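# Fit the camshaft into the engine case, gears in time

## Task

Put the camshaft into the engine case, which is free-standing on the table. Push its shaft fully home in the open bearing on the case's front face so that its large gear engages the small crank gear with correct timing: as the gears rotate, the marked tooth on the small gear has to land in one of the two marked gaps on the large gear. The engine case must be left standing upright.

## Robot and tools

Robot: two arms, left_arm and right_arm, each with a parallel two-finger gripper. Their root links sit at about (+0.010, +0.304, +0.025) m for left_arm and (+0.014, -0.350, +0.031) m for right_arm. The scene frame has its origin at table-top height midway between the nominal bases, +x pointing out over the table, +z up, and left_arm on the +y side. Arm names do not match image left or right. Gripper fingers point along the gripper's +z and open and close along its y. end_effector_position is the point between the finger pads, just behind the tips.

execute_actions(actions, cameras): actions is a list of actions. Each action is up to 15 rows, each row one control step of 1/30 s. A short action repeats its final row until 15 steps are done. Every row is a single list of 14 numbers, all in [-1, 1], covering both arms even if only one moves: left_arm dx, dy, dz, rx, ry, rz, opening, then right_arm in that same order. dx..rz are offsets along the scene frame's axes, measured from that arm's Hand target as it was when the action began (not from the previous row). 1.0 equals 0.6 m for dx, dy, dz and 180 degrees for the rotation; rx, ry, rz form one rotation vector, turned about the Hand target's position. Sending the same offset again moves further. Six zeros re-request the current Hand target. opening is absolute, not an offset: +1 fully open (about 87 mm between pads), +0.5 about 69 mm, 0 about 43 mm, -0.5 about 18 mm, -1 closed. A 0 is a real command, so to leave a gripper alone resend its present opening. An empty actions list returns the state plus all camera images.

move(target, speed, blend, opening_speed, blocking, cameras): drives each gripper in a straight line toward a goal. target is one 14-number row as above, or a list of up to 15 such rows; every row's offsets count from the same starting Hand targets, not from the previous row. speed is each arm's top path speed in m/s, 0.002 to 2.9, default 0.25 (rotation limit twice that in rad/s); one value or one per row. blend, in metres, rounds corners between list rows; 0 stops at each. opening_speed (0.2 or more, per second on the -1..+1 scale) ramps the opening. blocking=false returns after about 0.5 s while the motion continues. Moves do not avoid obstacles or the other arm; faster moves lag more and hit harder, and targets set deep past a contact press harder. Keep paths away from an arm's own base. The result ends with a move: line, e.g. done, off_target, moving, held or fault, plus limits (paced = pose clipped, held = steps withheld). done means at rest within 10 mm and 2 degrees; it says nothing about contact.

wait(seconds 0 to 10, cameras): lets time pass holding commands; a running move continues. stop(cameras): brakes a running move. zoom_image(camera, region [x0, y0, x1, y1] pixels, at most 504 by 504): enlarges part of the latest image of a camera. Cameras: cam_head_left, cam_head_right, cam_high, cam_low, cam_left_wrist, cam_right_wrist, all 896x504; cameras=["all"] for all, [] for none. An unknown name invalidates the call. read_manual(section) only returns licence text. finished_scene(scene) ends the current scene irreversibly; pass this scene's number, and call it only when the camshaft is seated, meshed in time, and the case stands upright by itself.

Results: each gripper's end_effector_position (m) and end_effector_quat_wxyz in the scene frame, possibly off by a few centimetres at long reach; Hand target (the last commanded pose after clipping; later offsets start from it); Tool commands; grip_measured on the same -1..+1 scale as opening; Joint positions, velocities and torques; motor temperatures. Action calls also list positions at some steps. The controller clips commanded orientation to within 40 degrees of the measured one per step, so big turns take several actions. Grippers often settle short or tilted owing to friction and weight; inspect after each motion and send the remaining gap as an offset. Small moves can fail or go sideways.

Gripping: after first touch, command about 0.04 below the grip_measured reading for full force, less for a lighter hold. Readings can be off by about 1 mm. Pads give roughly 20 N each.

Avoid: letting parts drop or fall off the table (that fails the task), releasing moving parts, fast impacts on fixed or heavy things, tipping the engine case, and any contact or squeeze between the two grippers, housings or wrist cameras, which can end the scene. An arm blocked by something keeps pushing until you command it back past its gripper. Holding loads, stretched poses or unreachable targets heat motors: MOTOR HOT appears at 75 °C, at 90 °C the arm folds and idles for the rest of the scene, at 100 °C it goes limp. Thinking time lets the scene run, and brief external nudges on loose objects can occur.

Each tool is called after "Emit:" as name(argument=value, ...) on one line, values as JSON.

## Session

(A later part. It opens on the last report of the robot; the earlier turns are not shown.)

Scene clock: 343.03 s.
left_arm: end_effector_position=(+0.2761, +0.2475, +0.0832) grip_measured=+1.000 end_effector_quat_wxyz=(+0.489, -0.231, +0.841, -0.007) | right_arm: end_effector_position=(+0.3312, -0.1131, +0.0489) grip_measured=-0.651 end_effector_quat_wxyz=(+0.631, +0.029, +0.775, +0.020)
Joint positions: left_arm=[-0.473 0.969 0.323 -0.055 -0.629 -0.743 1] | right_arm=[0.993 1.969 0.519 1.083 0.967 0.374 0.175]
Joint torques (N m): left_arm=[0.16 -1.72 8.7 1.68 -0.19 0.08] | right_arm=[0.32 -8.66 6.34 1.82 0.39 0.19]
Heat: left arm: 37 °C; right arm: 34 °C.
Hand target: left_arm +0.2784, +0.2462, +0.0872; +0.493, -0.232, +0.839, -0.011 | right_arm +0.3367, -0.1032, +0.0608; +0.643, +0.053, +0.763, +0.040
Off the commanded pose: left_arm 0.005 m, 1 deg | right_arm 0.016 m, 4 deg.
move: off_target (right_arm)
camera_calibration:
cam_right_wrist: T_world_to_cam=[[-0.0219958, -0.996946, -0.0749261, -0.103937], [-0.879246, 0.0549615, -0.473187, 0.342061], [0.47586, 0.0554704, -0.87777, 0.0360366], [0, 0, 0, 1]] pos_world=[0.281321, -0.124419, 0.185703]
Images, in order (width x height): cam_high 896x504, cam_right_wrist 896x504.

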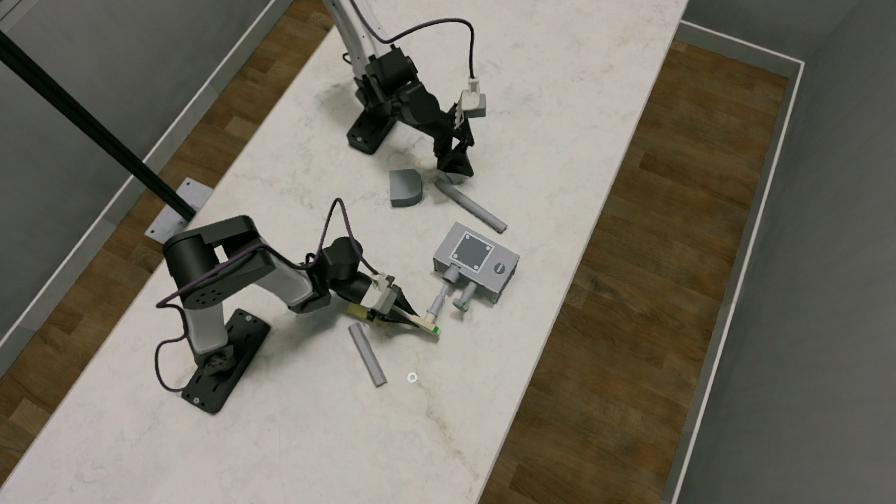

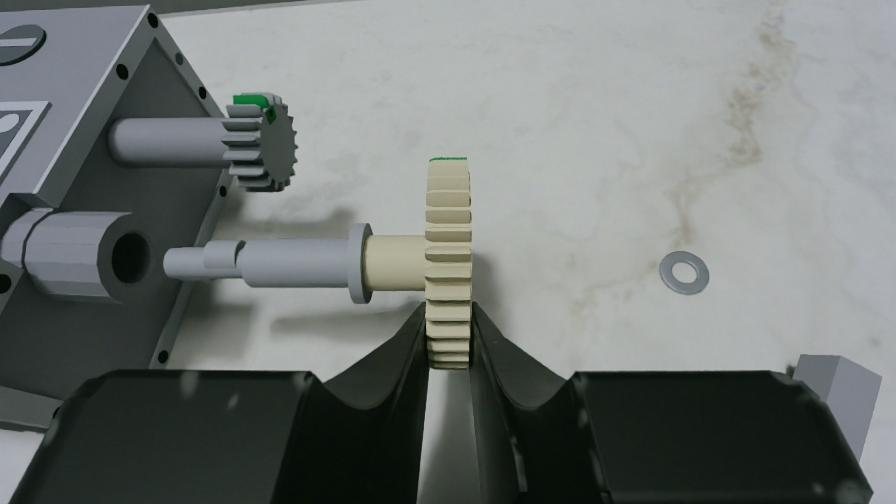

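Emit:
move(target=[0,0,0,0,0,0,1,0.0,0.012,0.008,0,0,0,-0.8], speed=0.03, cameras=["cam_right_wrist","cam_high"])

Emit:
zoom_image(camera="cam_high", region=[410, 250, 490, 340])

Emit:
zoom_image(camera="cam_right_wrist", region=[0, 90, 280, 330])

Scene clock: 352.63 s.
left_arm: end_effector_position=(+0.2761, +0.2475, +0.0832) grip_measured=+1.000 end_effector_quat_wxyz=(+0.489, -0.231, +0.841, -0.007) | right_arm: end_effector_position=(+0.3306, -0.1070, +0.0491) grip_measured=-0.651 end_effector_quat_wxyz=(+0.629, +0.026, +0.777, +0.016)
Joint positions: left_arm=[-0.473 0.969 0.323 -0.055 -0.629 -0.743 1] | right_arm=[1.006 1.969 0.546 1.039 0.979 0.382 0.175]
Joint torques (N m): left_arm=[0.18 -1.74 8.7 1.68 -0.19 0.1] | right_arm=[0.29 -10.06 6.52 1.8 0.39 0.19]
Heat: left arm: 37 °C; right arm: 35 °C.
Hand target: left_arm +0.2784, +0.2462, +0.0872; +0.493, -0.232, +0.839, -0.011 | right_arm +0.3367, -0.0961, +0.0657; +0.643, +0.053, +0.763, +0.040
Off the commanded pose: left_arm 0.005 m, 1 deg | right_arm 0.021 m, 5 deg.
move: off_target (right_arm)
camera_calibration:
cam_right_wrist: T_world_to_cam=[[-0.022021, -0.997658, -0.0647552, -0.0983825], [-0.882059, 0.0498779, -0.468491, 0.341527], [0.470624, 0.0468013, -0.881092, 0.0371016], [0, 0, 0, 1]] pos_world=[0.281619, -0.116923, 0.186321]
Images, in order (width x height): cam_high 896x504, cam_right_wrist 896x504.

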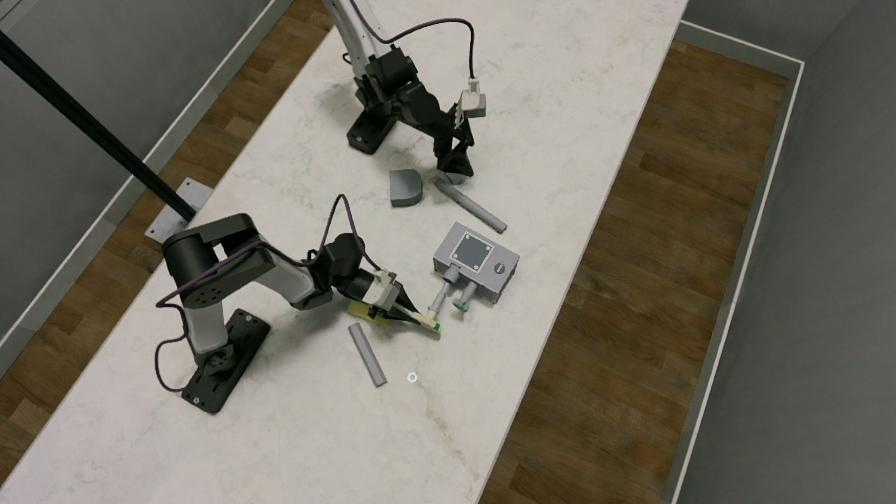

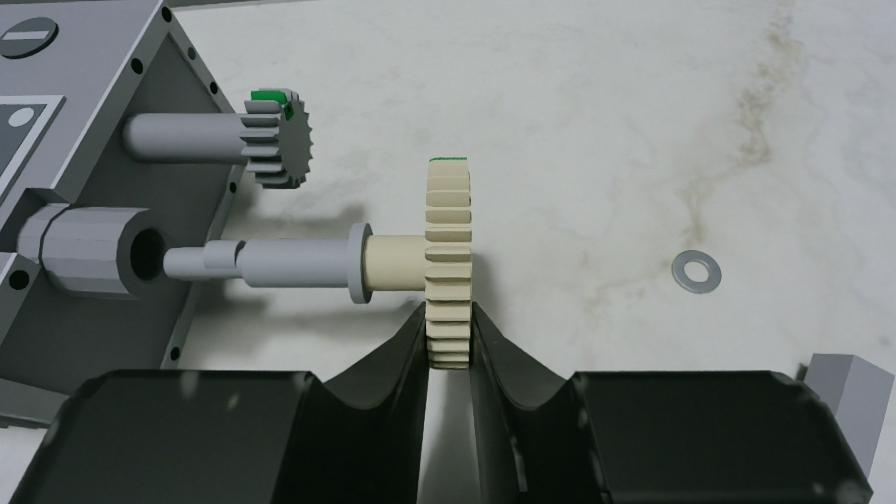

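Scaled by 5.600.

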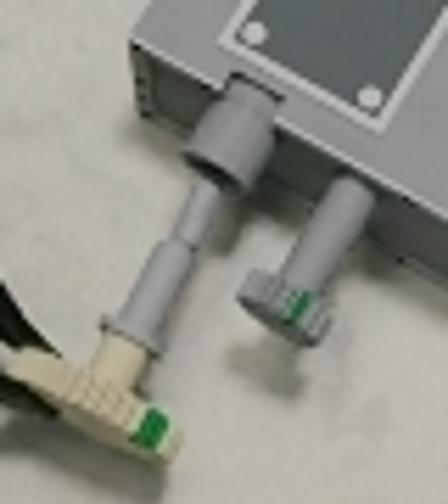

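Scaled by 1.800.

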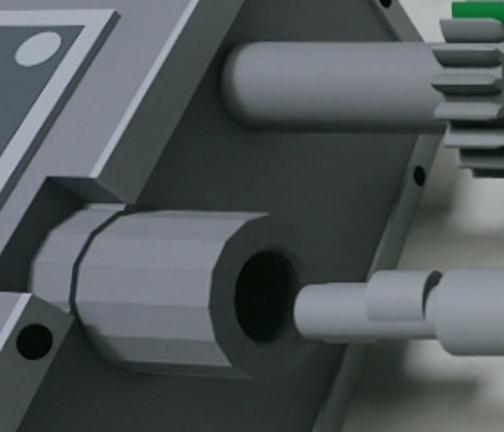

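Emit:
move(target=[0,0,0,0,0,0,1,0.001,-0.002,0.008,0.01,0,0,-0.8], speed=0.03, cameras=["cam_right_wrist","cam_high"])

Emit:
zoom_image(camera="cam_high", region=[410, 250, 490, 340])

Emit:
zoom_image(camera="cam_right_wrist", region=[0, 90, 280, 330])

Scene clock: 359.27 s.
left_arm: end_effector_position=(+0.2761, +0.2475, +0.0832) grip_measured=+1.000 end_effector_quat_wxyz=(+0.489, -0.231, +0.841, -0.007) | right_arm: end_effector_position=(+0.3302, -0.1067, +0.0480) grip_measured=-0.651 end_effector_quat_wxyz=(+0.627, +0.033, +0.778, +0.020)
Joint positions: left_arm=[-0.473 0.969 0.323 -0.055 -0.629 -0.743 1] | right_arm=[1.006 1.969 0.546 1.031 0.979 0.405 0.175]
Joint torques (N m): left_arm=[0.2 -1.69 8.64 1.66 -0.19 0.08] | right_arm=[-0.4 -12.45 5.45 1.78 0.28 0.19]
Heat: left arm: 37 °C; right arm: 35 °C.
Hand target: left_arm +0.2784, +0.2462, +0.0872; +0.493, -0.232, +0.839, -0.011 | right_arm +0.3373, -0.0973, +0.0704; +0.642, +0.063, +0.762, +0.052
Off the commanded pose: left_arm 0.005 m, 1 deg | right_arm 0.025 m, 6 deg.
move: off_target (right_arm)
camera_calibration:
cam_right_wrist: T_world_to_cam=[[-0.0270048, -0.996411, -0.0802235, -0.0957312], [-0.883606, 0.0613213, -0.464199, 0.342151], [0.467452, 0.0583504, -0.882091, 0.0385827], [0, 0, 0, 1]] pos_world=[0.281706, -0.11862, 0.18518]
Images, in order (width x height): cam_high 896x504, cam_right_wrist 896x504.

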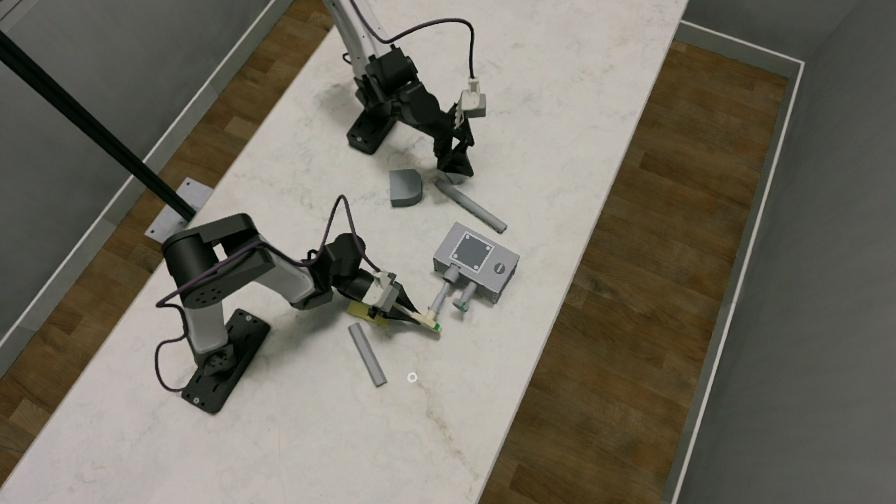

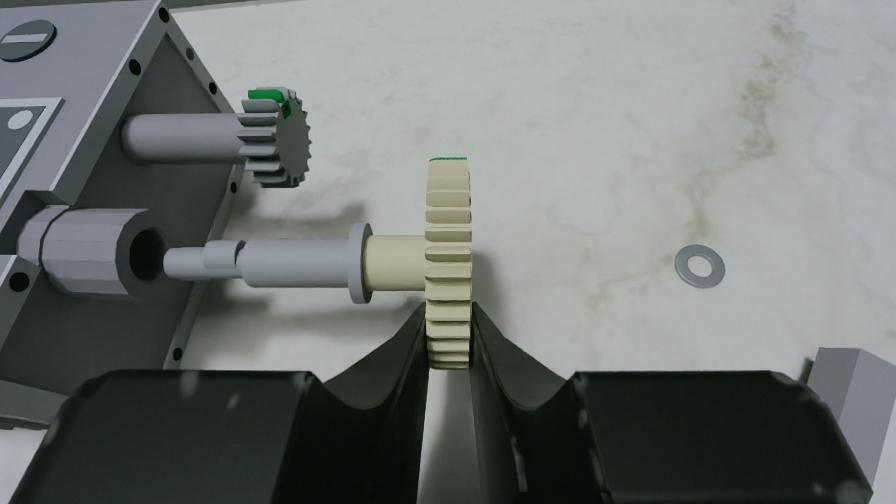

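Scaled by 5.600.

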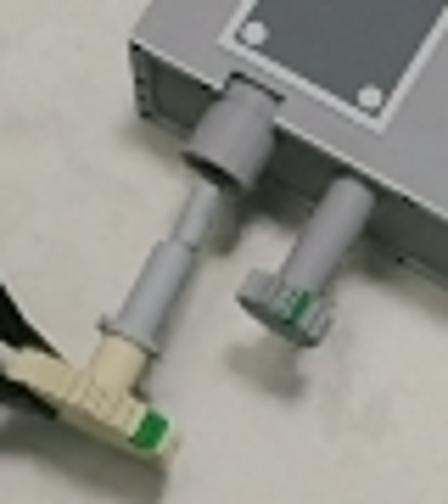

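Scaled by 1.800.

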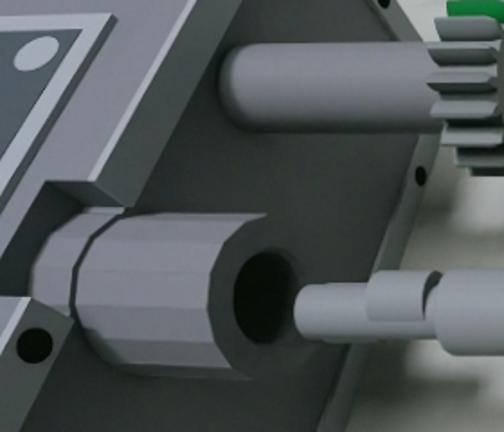

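Emit:
move(target=[0,0,0,0,0,0,1,0.001,-0.006,0.01,0,0,0,-0.8], speed=0.03, cameras=["cam_right_wrist"])

Emit:
zoom_image(camera="cam_right_wrist", region=[0, 90, 280, 330])

Scene clock: 364.40 s.
left_arm: end_effector_position=(+0.2761, +0.2475, +0.0832) grip_measured=+1.000 end_effector_quat_wxyz=(+0.489, -0.231, +0.841, -0.007) | right_arm: end_effector_position=(+0.3319, -0.1080, +0.0529) grip_measured=-0.651 end_effector_quat_wxyz=(+0.627, +0.035, +0.778, +0.021)
Joint positions: left_arm=[-0.473 0.969 0.323 -0.055 -0.629 -0.743 1] | right_arm=[1 1.946 0.546 1.012 0.975 0.405 0.175]
Joint torques (N m): left_arm=[0.23 -1.7 8.64 1.67 -0.18 0.07] | right_arm=[-0.54 -13.29 4.85 1.8 0.24 0.13]
Heat: left arm: 37 °C; right arm: 36 °C.
Hand target: left_arm +0.2784, +0.2462, +0.0872; +0.493, -0.232, +0.839, -0.011 | right_arm +0.3379, -0.1008, +0.0766; +0.642, +0.063, +0.762, +0.052
Off the commanded pose: left_arm 0.005 m, 1 deg | right_arm 0.025 m, 5 deg.
move: off_target (right_arm)
camera_calibration:
cam_right_wrist: T_world_to_cam=[[-0.0300172, -0.995927, -0.085021, -0.0952696], [-0.882963, 0.0662866, -0.464739, 0.346369], [0.468482, 0.0611202, -0.881356, 0.0422051], [0, 0, 0, 1]] pos_world=[0.283199, -0.120421, 0.190069]
Images, in order (width x height): cam_right_wrist 896x504.

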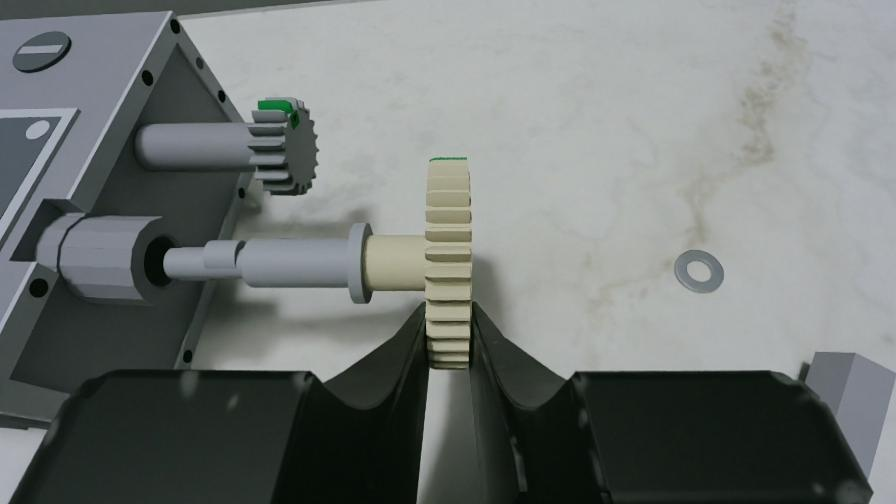

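Scaled by 1.800.

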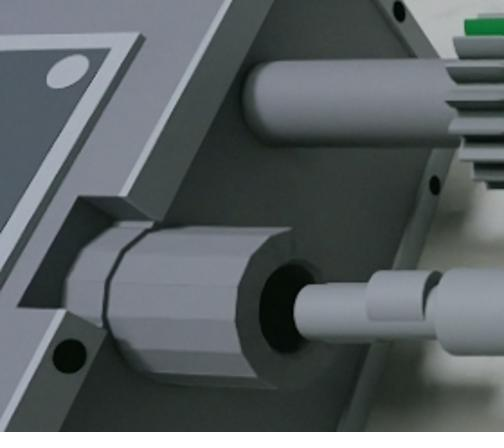

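Emit:
move(target=[0,0,0,0,0,0,1,0.001,0.016,0.001,0,0,0,-0.8], speed=0.03, cameras=["cam_right_wrist","cam_high"])

Emit:
zoom_image(camera="cam_high", region=[410, 250, 490, 340])

Emit:
zoom_image(camera="cam_right_wrist", region=[40, 90, 360, 330])

Scene clock: 369.40 s.
left_arm: end_effector_position=(+0.2761, +0.2475, +0.0832) grip_measured=+1.000 end_effector_quat_wxyz=(+0.489, -0.231, +0.841, -0.007) | right_arm: end_effector_position=(+0.3312, -0.1040, +0.0522) grip_measured=-0.651 end_effector_quat_wxyz=(+0.624, +0.031, +0.780, +0.020)
Joint positions: left_arm=[-0.473 0.969 0.323 -0.055 -0.629 -0.743 1] | right_arm=[1.006 1.946 0.561 0.982 0.975 0.411 0.175]
Joint torques (N m): left_arm=[0.16 -1.69 8.66 1.67 -0.2 0.08] | right_arm=[0.23 -12.21 6.82 1.8 0.38 0.17]
Heat: left arm: 37 °C; right arm: 37 °C.
Hand target: left_arm +0.2784, +0.2462, +0.0872; +0.493, -0.232, +0.839, -0.011 | right_arm +0.3385, -0.0913, +0.0771; +0.642, +0.063, +0.762, +0.052
Off the commanded pose: left_arm 0.005 m, 1 deg | right_arm 0.029 m, 6 deg.
move: off_target (right_arm)
camera_calibration:
cam_right_wrist: T_world_to_cam=[[-0.0250633, -0.996674, -0.0775366, -0.0934089], [-0.887095, 0.0579331, -0.457937, 0.345281], [0.460906, 0.0573049, -0.885597, 0.0439297], [0, 0, 0, 1]] pos_world=[0.283708, -0.115619, 0.189778]
Images, in order (width x height): cam_high 896x504, cam_right_wrist 896x504.

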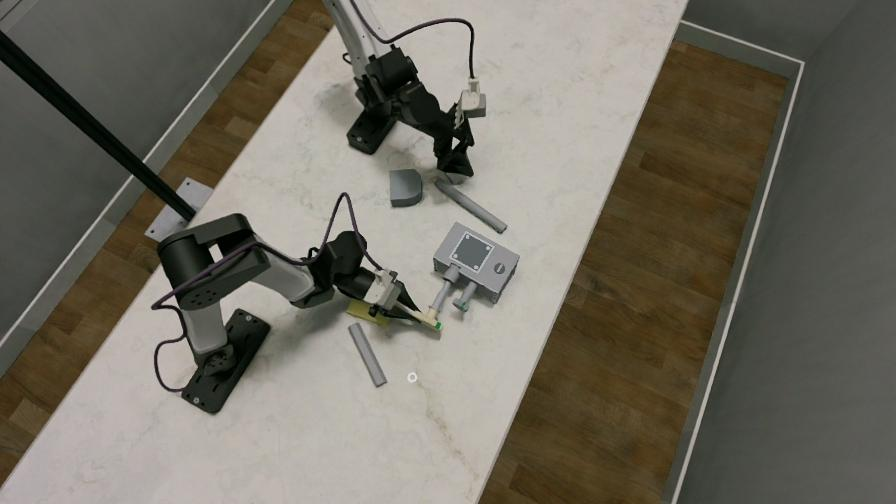

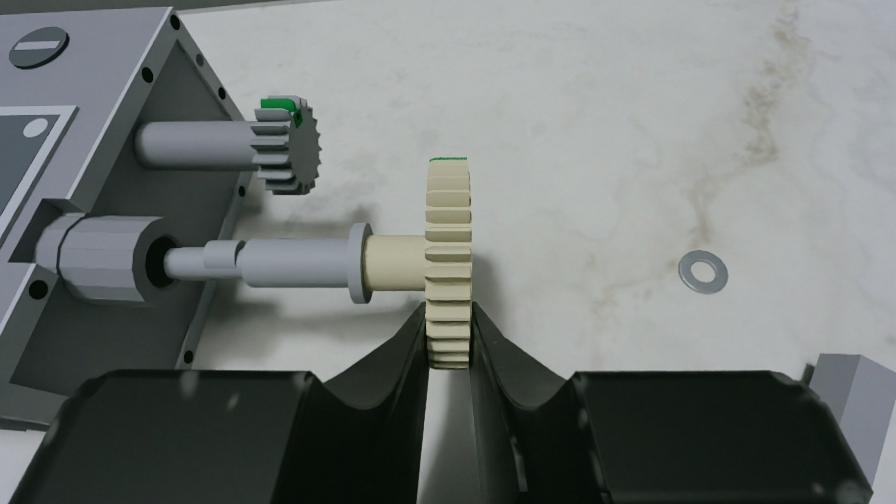

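Scaled by 5.600.

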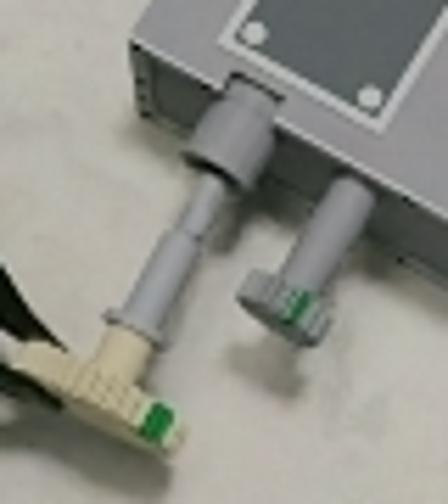

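Scaled by 1.575.

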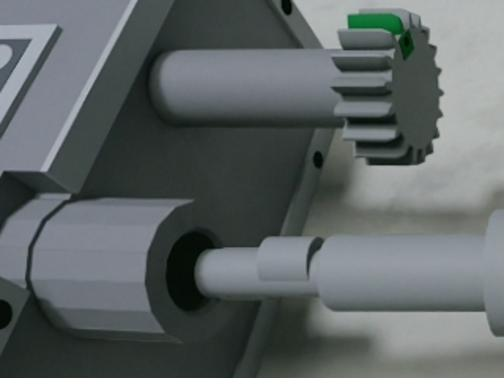

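Emit:
move(target=[0,0,0,0,0,0,1,0.002,0.020,0.002,0.008,0,0.004,-0.8], speed=0.03, cameras=["cam_right_wrist","cam_high"])

Emit:
zoom_image(camera="cam_high", region=[410, 250, 490, 340])

Emit:
zoom_image(camera="cam_right_wrist", region=[40, 90, 360, 330])

Scene clock: 381.83 s.
left_arm: end_effector_position=(+0.2761, +0.2475, +0.0832) grip_measured=+1.000 end_effector_quat_wxyz=(+0.489, -0.231, +0.841, -0.007) | right_arm: end_effector_position=(+0.3319, -0.1013, +0.0533) grip_measured=-0.651 end_effector_quat_wxyz=(+0.624, +0.037, +0.781, +0.017)
Joint positions: left_arm=[-0.473 0.969 0.323 -0.055 -0.629 -0.743 1] | right_arm=[1.012 1.946 0.581 0.95 0.991 0.428 0.175]
Joint torques (N m): left_arm=[0.14 -1.69 8.65 1.67 -0.18 0.09] | right_arm=[0.57 -11.36 7.95 1.93 0.2 0.25]
Heat: left arm: 37 °C; right arm: 38 °C.
Hand target: left_arm +0.2784, +0.2462, +0.0872; +0.493, -0.232, +0.839, -0.011 | right_arm +0.3396, -0.0792, +0.0783; +0.641, +0.066, +0.762, +0.066
Off the commanded pose: left_arm 0.005 m, 1 deg | right_arm 0.034 m, 7 deg.
move: off_target (right_arm)
camera_calibration:
cam_right_wrist: T_world_to_cam=[[-0.0374535, -0.99605, -0.0805068, -0.0863666], [-0.886707, 0.0702763, -0.45696, 0.347309], [0.460812, 0.0542712, -0.885837, 0.0441584], [0, 0, 0, 1]] pos_world=[0.284378, -0.11283, 0.19087]
Images, in order (width x height): cam_high 896x504, cam_right_wrist 896x504.

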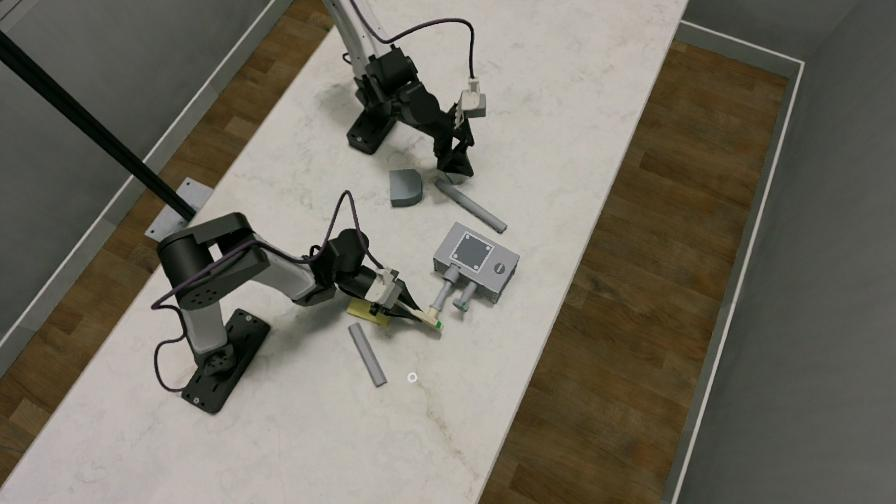

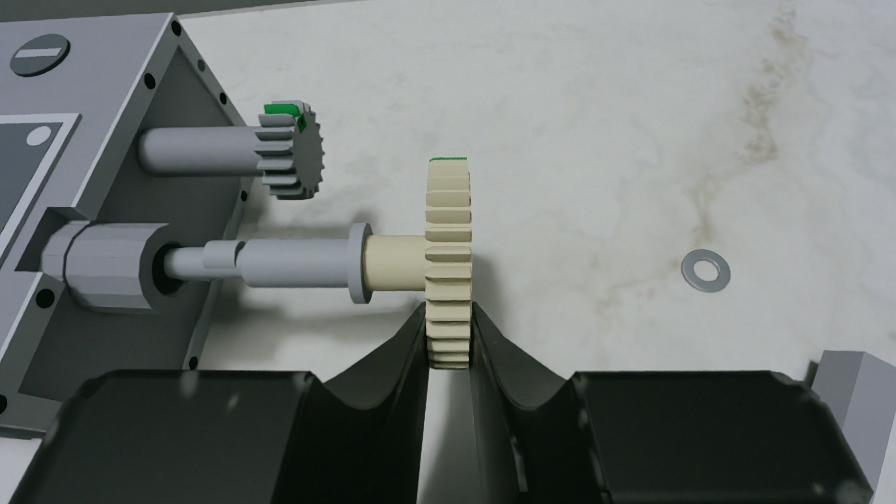

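Scaled by 5.600.

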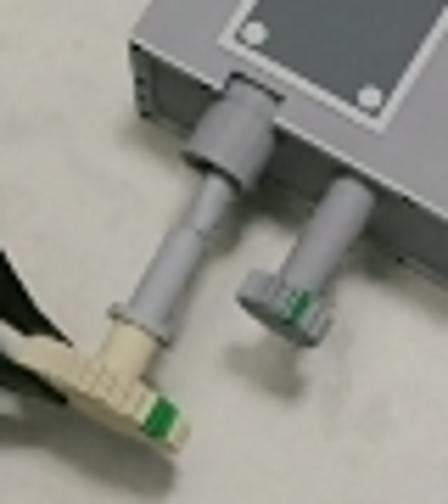

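Scaled by 1.575.

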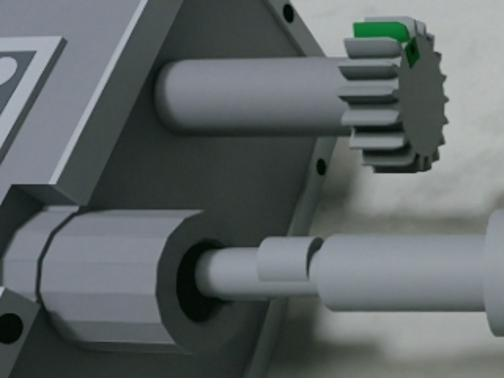

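Emit:
move(target=[0,0,0,0,0,0,1,-0.006,0.004,0.006,0,0,0.002,-0.8], speed=0.03, cameras=["cam_right_wrist","cam_high"])

Emit:
zoom_image(camera="cam_high", region=[410, 250, 490, 340])

Emit:
zoom_image(camera="cam_right_wrist", region=[40, 90, 360, 330])

Scene clock: 389.23 s.
left_arm: end_effector_position=(+0.2761, +0.2475, +0.0832) grip_measured=+1.000 end_effector_quat_wxyz=(+0.489, -0.231, +0.841, -0.007) | right_arm: end_effector_position=(+0.3293, -0.1008, +0.0522) grip_measured=-0.651 end_effector_quat_wxyz=(+0.623, +0.035, +0.781, +0.015)
Joint positions: left_arm=[-0.473 0.969 0.323 -0.055 -0.629 -0.743 1] | right_arm=[1.021 1.946 0.581 0.939 1 0.433 0.175]
Joint torques (N m): left_arm=[0.24 -1.65 8.68 1.68 -0.19 0.08] | right_arm=[0.88 -13.07 7.82 1.82 0.16 0.22]
Motor temperatures (°C): left_arm=[20 26 37 34 22 22 22] | right_arm=[23 39 31 34 19 23 21]
Heat: left arm: 37 °C; right arm: 39 °C.
Hand target: left_arm +0.2784, +0.2462, +0.0872; +0.493, -0.232, +0.839, -0.011 | right_arm +0.3360, -0.0769, +0.0819; +0.641, +0.064, +0.762, +0.068
Off the commanded pose: left_arm 0.005 m, 1 deg | right_arm 0.039 m, 8 deg.
move: off_target (right_arm)
camera_calibration:
cam_right_wrist: T_world_to_cam=[[-0.0383597, -0.996477, -0.0745837, -0.0861505], [-0.887713, 0.0682516, -0.455311, 0.344515], [0.458797, 0.0487433, -0.887203, 0.0445742], [0, 0, 0, 1]] pos_world=[0.282075, -0.111533, 0.189982]
Images, in order (width x height): cam_high 896x504, cam_right_wrist 896x504.

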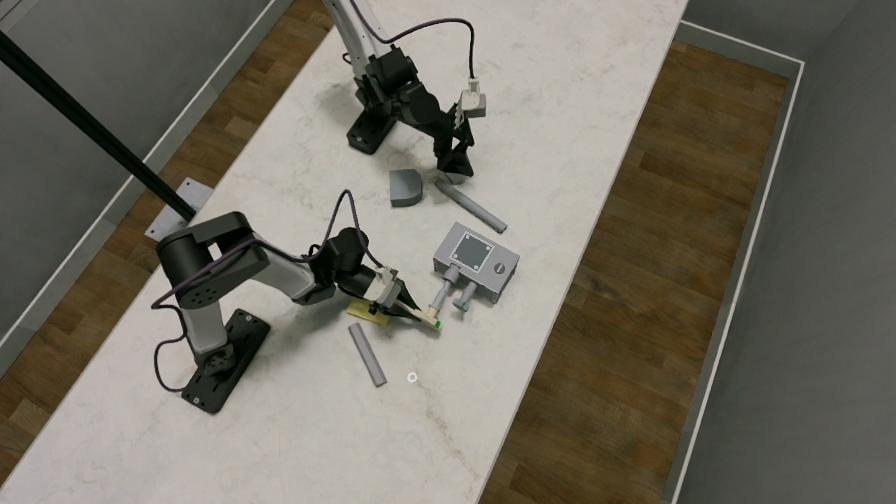

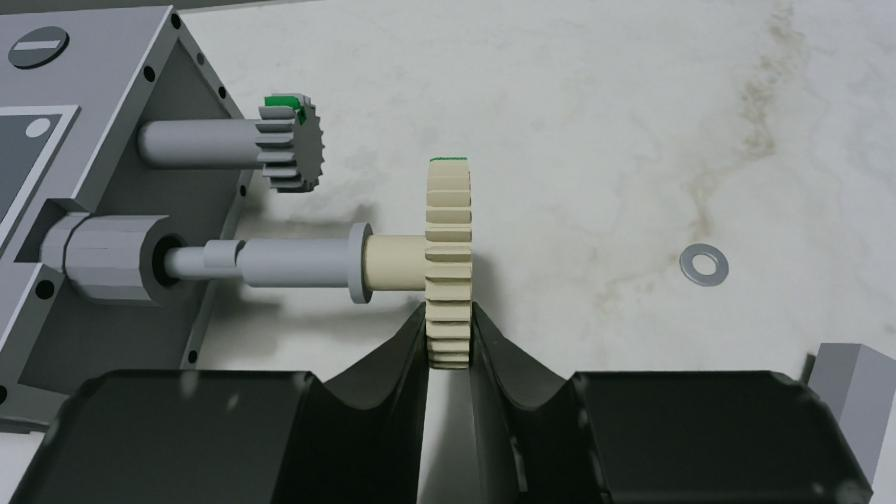

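Scaled by 5.600.

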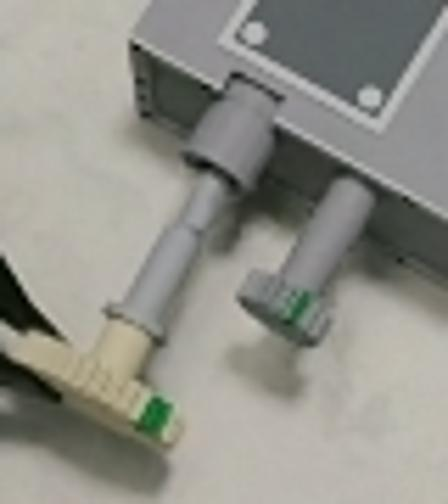

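Scaled by 1.575.

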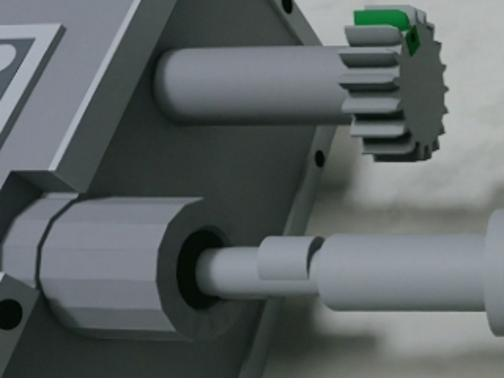

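Emit:
move(target=[0,0,0,0,0,0,1,0.0,0.008,0.011,0,0,0.0,-0.8], speed=0.03, cameras=["cam_right_wrist","cam_high"])

Emit:
zoom_image(camera="cam_high", region=[410, 250, 490, 340])

Emit:
zoom_image(camera="cam_right_wrist", region=[40, 90, 360, 330])

Scene clock: 395.77 s.
left_arm: end_effector_position=(+0.2761, +0.2475, +0.0832) grip_measured=+1.000 end_effector_quat_wxyz=(+0.489, -0.231, +0.841, -0.007) | right_arm: end_effector_position=(+0.3284, -0.1003, +0.0542) grip_measured=-0.651 end_effector_quat_wxyz=(+0.621, +0.031, +0.783, +0.003)
Joint positions: left_arm=[-0.473 0.969 0.323 -0.055 -0.629 -0.743 1] | right_arm=[1.029 1.933 0.598 0.884 1.016 0.435 0.175]
Joint torques (N m): left_arm=[0.17 -1.68 8.7 1.68 -0.2 0.08] | right_arm=[0.91 -13.91 8.18 1.89 0.08 0.24]
Heat: left arm: 37 °C; right arm: 40 °C.
Hand target: left_arm +0.2784, +0.2462, +0.0872; +0.493, -0.232, +0.839, -0.011 | right_arm +0.3360, -0.0720, +0.0884; +0.641, +0.064, +0.762, +0.068
Off the commanded pose: left_arm 0.005 m, 1 deg | right_arm 0.045 m, 9 deg.
move: off_target (right_arm)
camera_calibration:
cam_right_wrist: T_world_to_cam=[[-0.0465368, -0.99757, -0.0518553, -0.0841862], [-0.890326, 0.0649603, -0.450666, 0.344827], [0.452939, 0.0251956, -0.891185, 0.0464483], [0, 0, 0, 1]] pos_world=[0.282053, -0.107552, 0.192431]
Images, in order (width x height): cam_high 896x504, cam_right_wrist 896x504.

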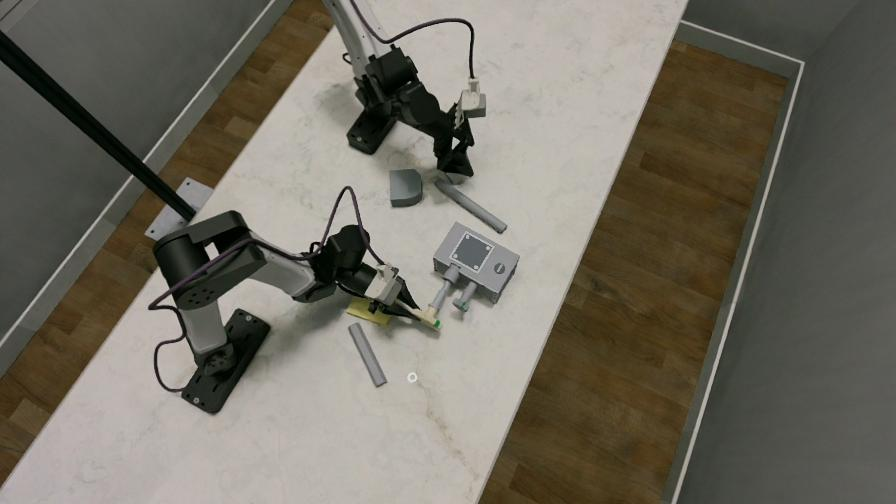

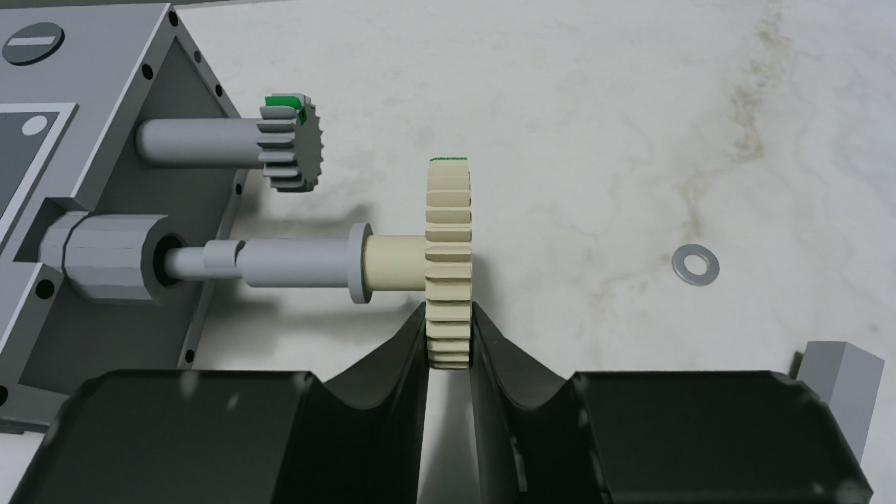

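Scaled by 5.600.

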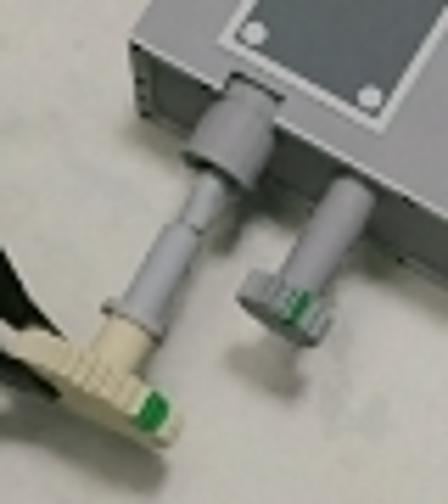

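Scaled by 1.575.

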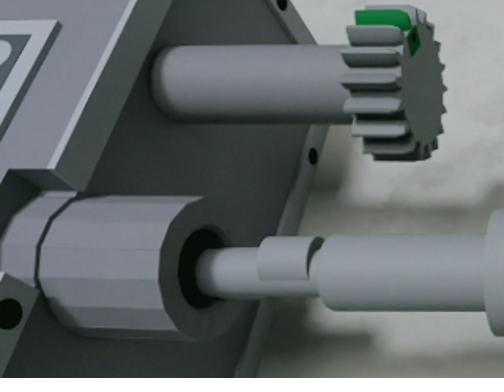

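Emit:
move(target=[0,0,0,0,0,0,1,0.0,0.012,0.0,0,0,0.0,-0.8], speed=0.04, cameras=["cam_right_wrist","cam_high","cam_head_left"])

Emit:
zoom_image(camera="cam_high", region=[410, 250, 490, 340])

Emit:
zoom_image(camera="cam_right_wrist", region=[100, 190, 300, 310])

Emit:
zoom_image(camera="cam_head_left", region=[360, 170, 460, 250])

Scene clock: 413.83 s.
left_arm: end_effector_position=(+0.2761, +0.2475, +0.0832) grip_measured=+1.000 end_effector_quat_wxyz=(+0.489, -0.231, +0.841, -0.007) | right_arm: end_effector_position=(+0.3275, -0.0997, +0.0562) grip_measured=-0.651 end_effector_quat_wxyz=(+0.622, +0.031, +0.783, -0.008)
Joint positions: left_arm=[-0.473 0.969 0.323 -0.055 -0.629 -0.743 1] | right_arm=[1.039 1.929 0.616 0.845 1.043 0.437 0.175]
Joint torques (N m): left_arm=[0.18 -1.74 8.68 1.68 -0.19 0.08] | right_arm=[1.07 -12.71 8.94 2.01 -0.05 0.3]
Heat: left arm: 37 °C; right arm: 43 °C.
Hand target: left_arm +0.2784, +0.2462, +0.0872; +0.493, -0.232, +0.839, -0.011 | right_arm +0.3360, -0.0648, +0.0884; +0.641, +0.064, +0.762, +0.068
Off the commanded pose: left_arm 0.005 m, 1 deg | right_arm 0.048 m, 10 deg.
move: off_target (right_arm)
camera_calibration:
cam_right_wrist: T_world_to_cam=[[-0.0606074, -0.997617, -0.0329697, -0.079989], [-0.888819, 0.0689699, -0.453038, 0.344942], [0.454233, 0.00184657, -0.890881, 0.0458464], [0, 0, 0, 1]] pos_world=[0.280918, -0.103674, 0.194478]
Images, in order (width x height): cam_head_left 896x504, cam_high 896x504, cam_right_wrist 896x504.

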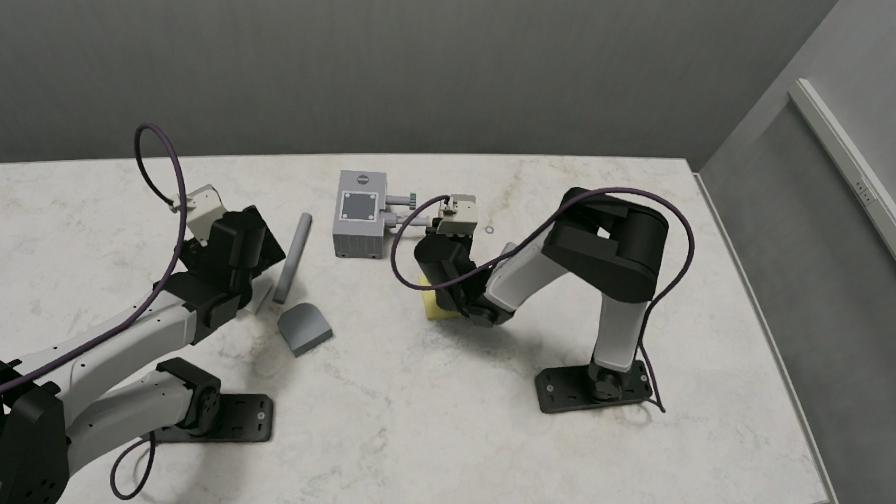

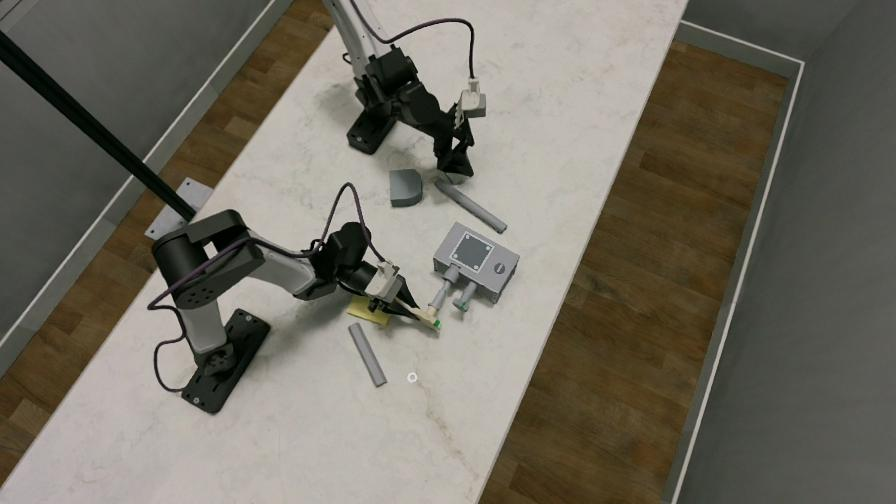

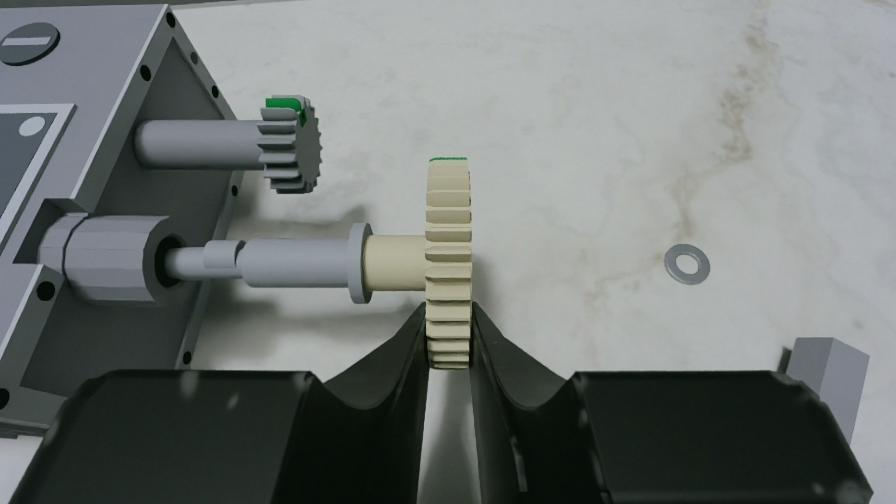

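Scaled by 5.600.

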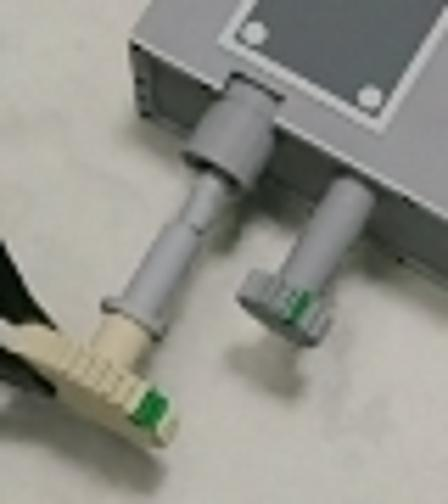

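Scaled by 2.520.

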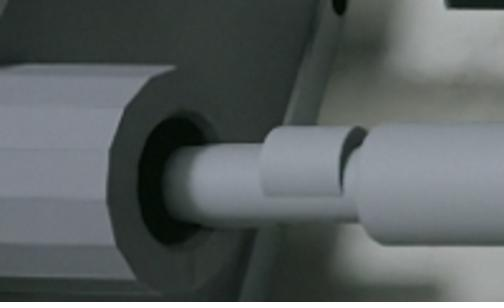

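Scaled by 5.040.

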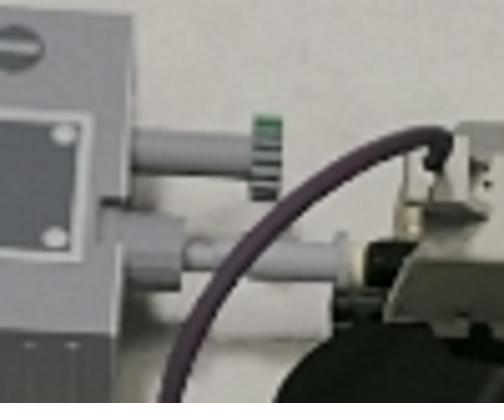

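Emit:
move(target=[0,0,0,0,0,0,1,0.0,-0.05,-0.008,0,0,-0.012,-0.8], speed=0.05, cameras=["cam_right_wrist","cam_high"])

Emit:
zoom_image(camera="cam_high", region=[410, 250, 490, 340])

Emit:
zoom_image(camera="cam_right_wrist", region=[0, 90, 280, 330])

Scene clock: 428.47 s.
left_arm: end_effector_position=(+0.2761, +0.2475, +0.0832) grip_measured=+1.000 end_effector_quat_wxyz=(+0.489, -0.231, +0.841, -0.007) | right_arm: end_effector_position=(+0.3298, -0.1026, +0.0577) grip_measured=-0.651 end_effector_quat_wxyz=(+0.623, +0.042, +0.781, +0.014)
Joint positions: left_arm=[-0.473 0.969 0.323 -0.055 -0.629 -0.743 1] | right_arm=[1.019 1.919 0.583 0.903 1.007 0.448 0.175]
Joint torques (N m): left_arm=[0.23 -1.66 8.68 1.67 -0.21 0.08] | right_arm=[-0.55 -13.31 4.3 2.09 0.27 0.18]
Heat: left arm: 38 °C; right arm: 43 °C.
Hand target: left_arm +0.2784, +0.2462, +0.0872; +0.493, -0.232, +0.839, -0.011 | right_arm +0.3360, -0.0948, +0.0836; +0.642, +0.078, +0.761, +0.056
Off the commanded pose: left_arm 0.005 m, 1 deg | right_arm 0.028 m, 7 deg.
move: off_target (right_arm)
camera_calibration:
cam_right_wrist: T_world_to_cam=[[-0.0502671, -0.995312, -0.0826226, -0.0829679], [-0.886918, 0.0825213, -0.454497, 0.348692], [0.459184, 0.0504332, -0.886908, 0.0493152], [0, 0, 0, 1]] pos_world=[0.282446, -0.113841, 0.195362]
Images, in order (width x height): cam_high 896x504, cam_right_wrist 896x504.

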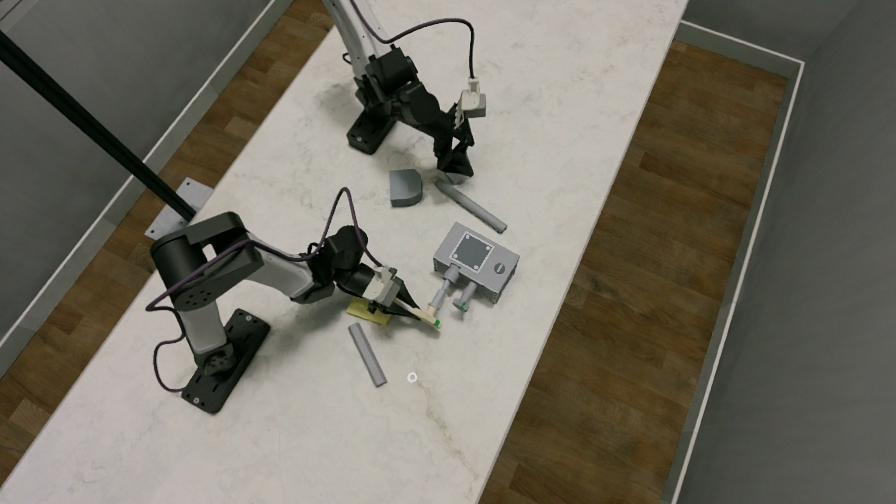

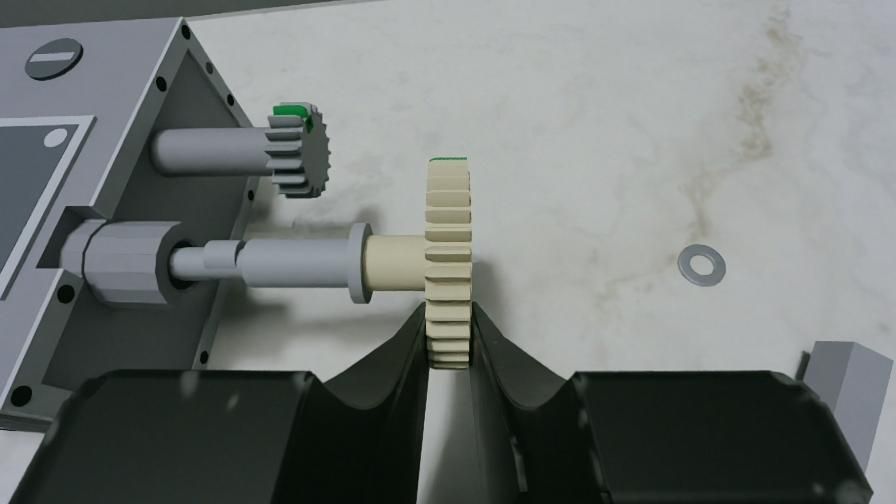

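Scaled by 5.600.

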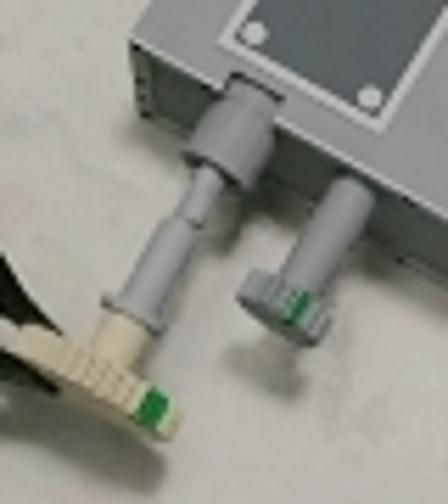

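Scaled by 1.800.

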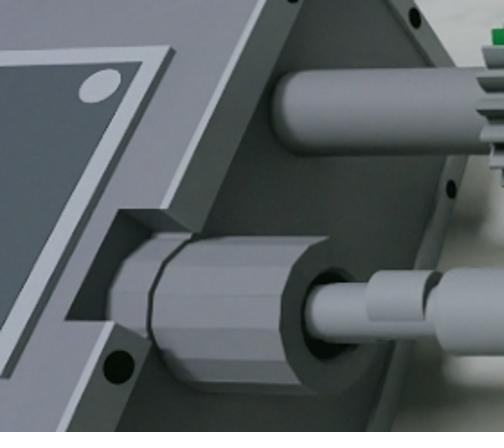

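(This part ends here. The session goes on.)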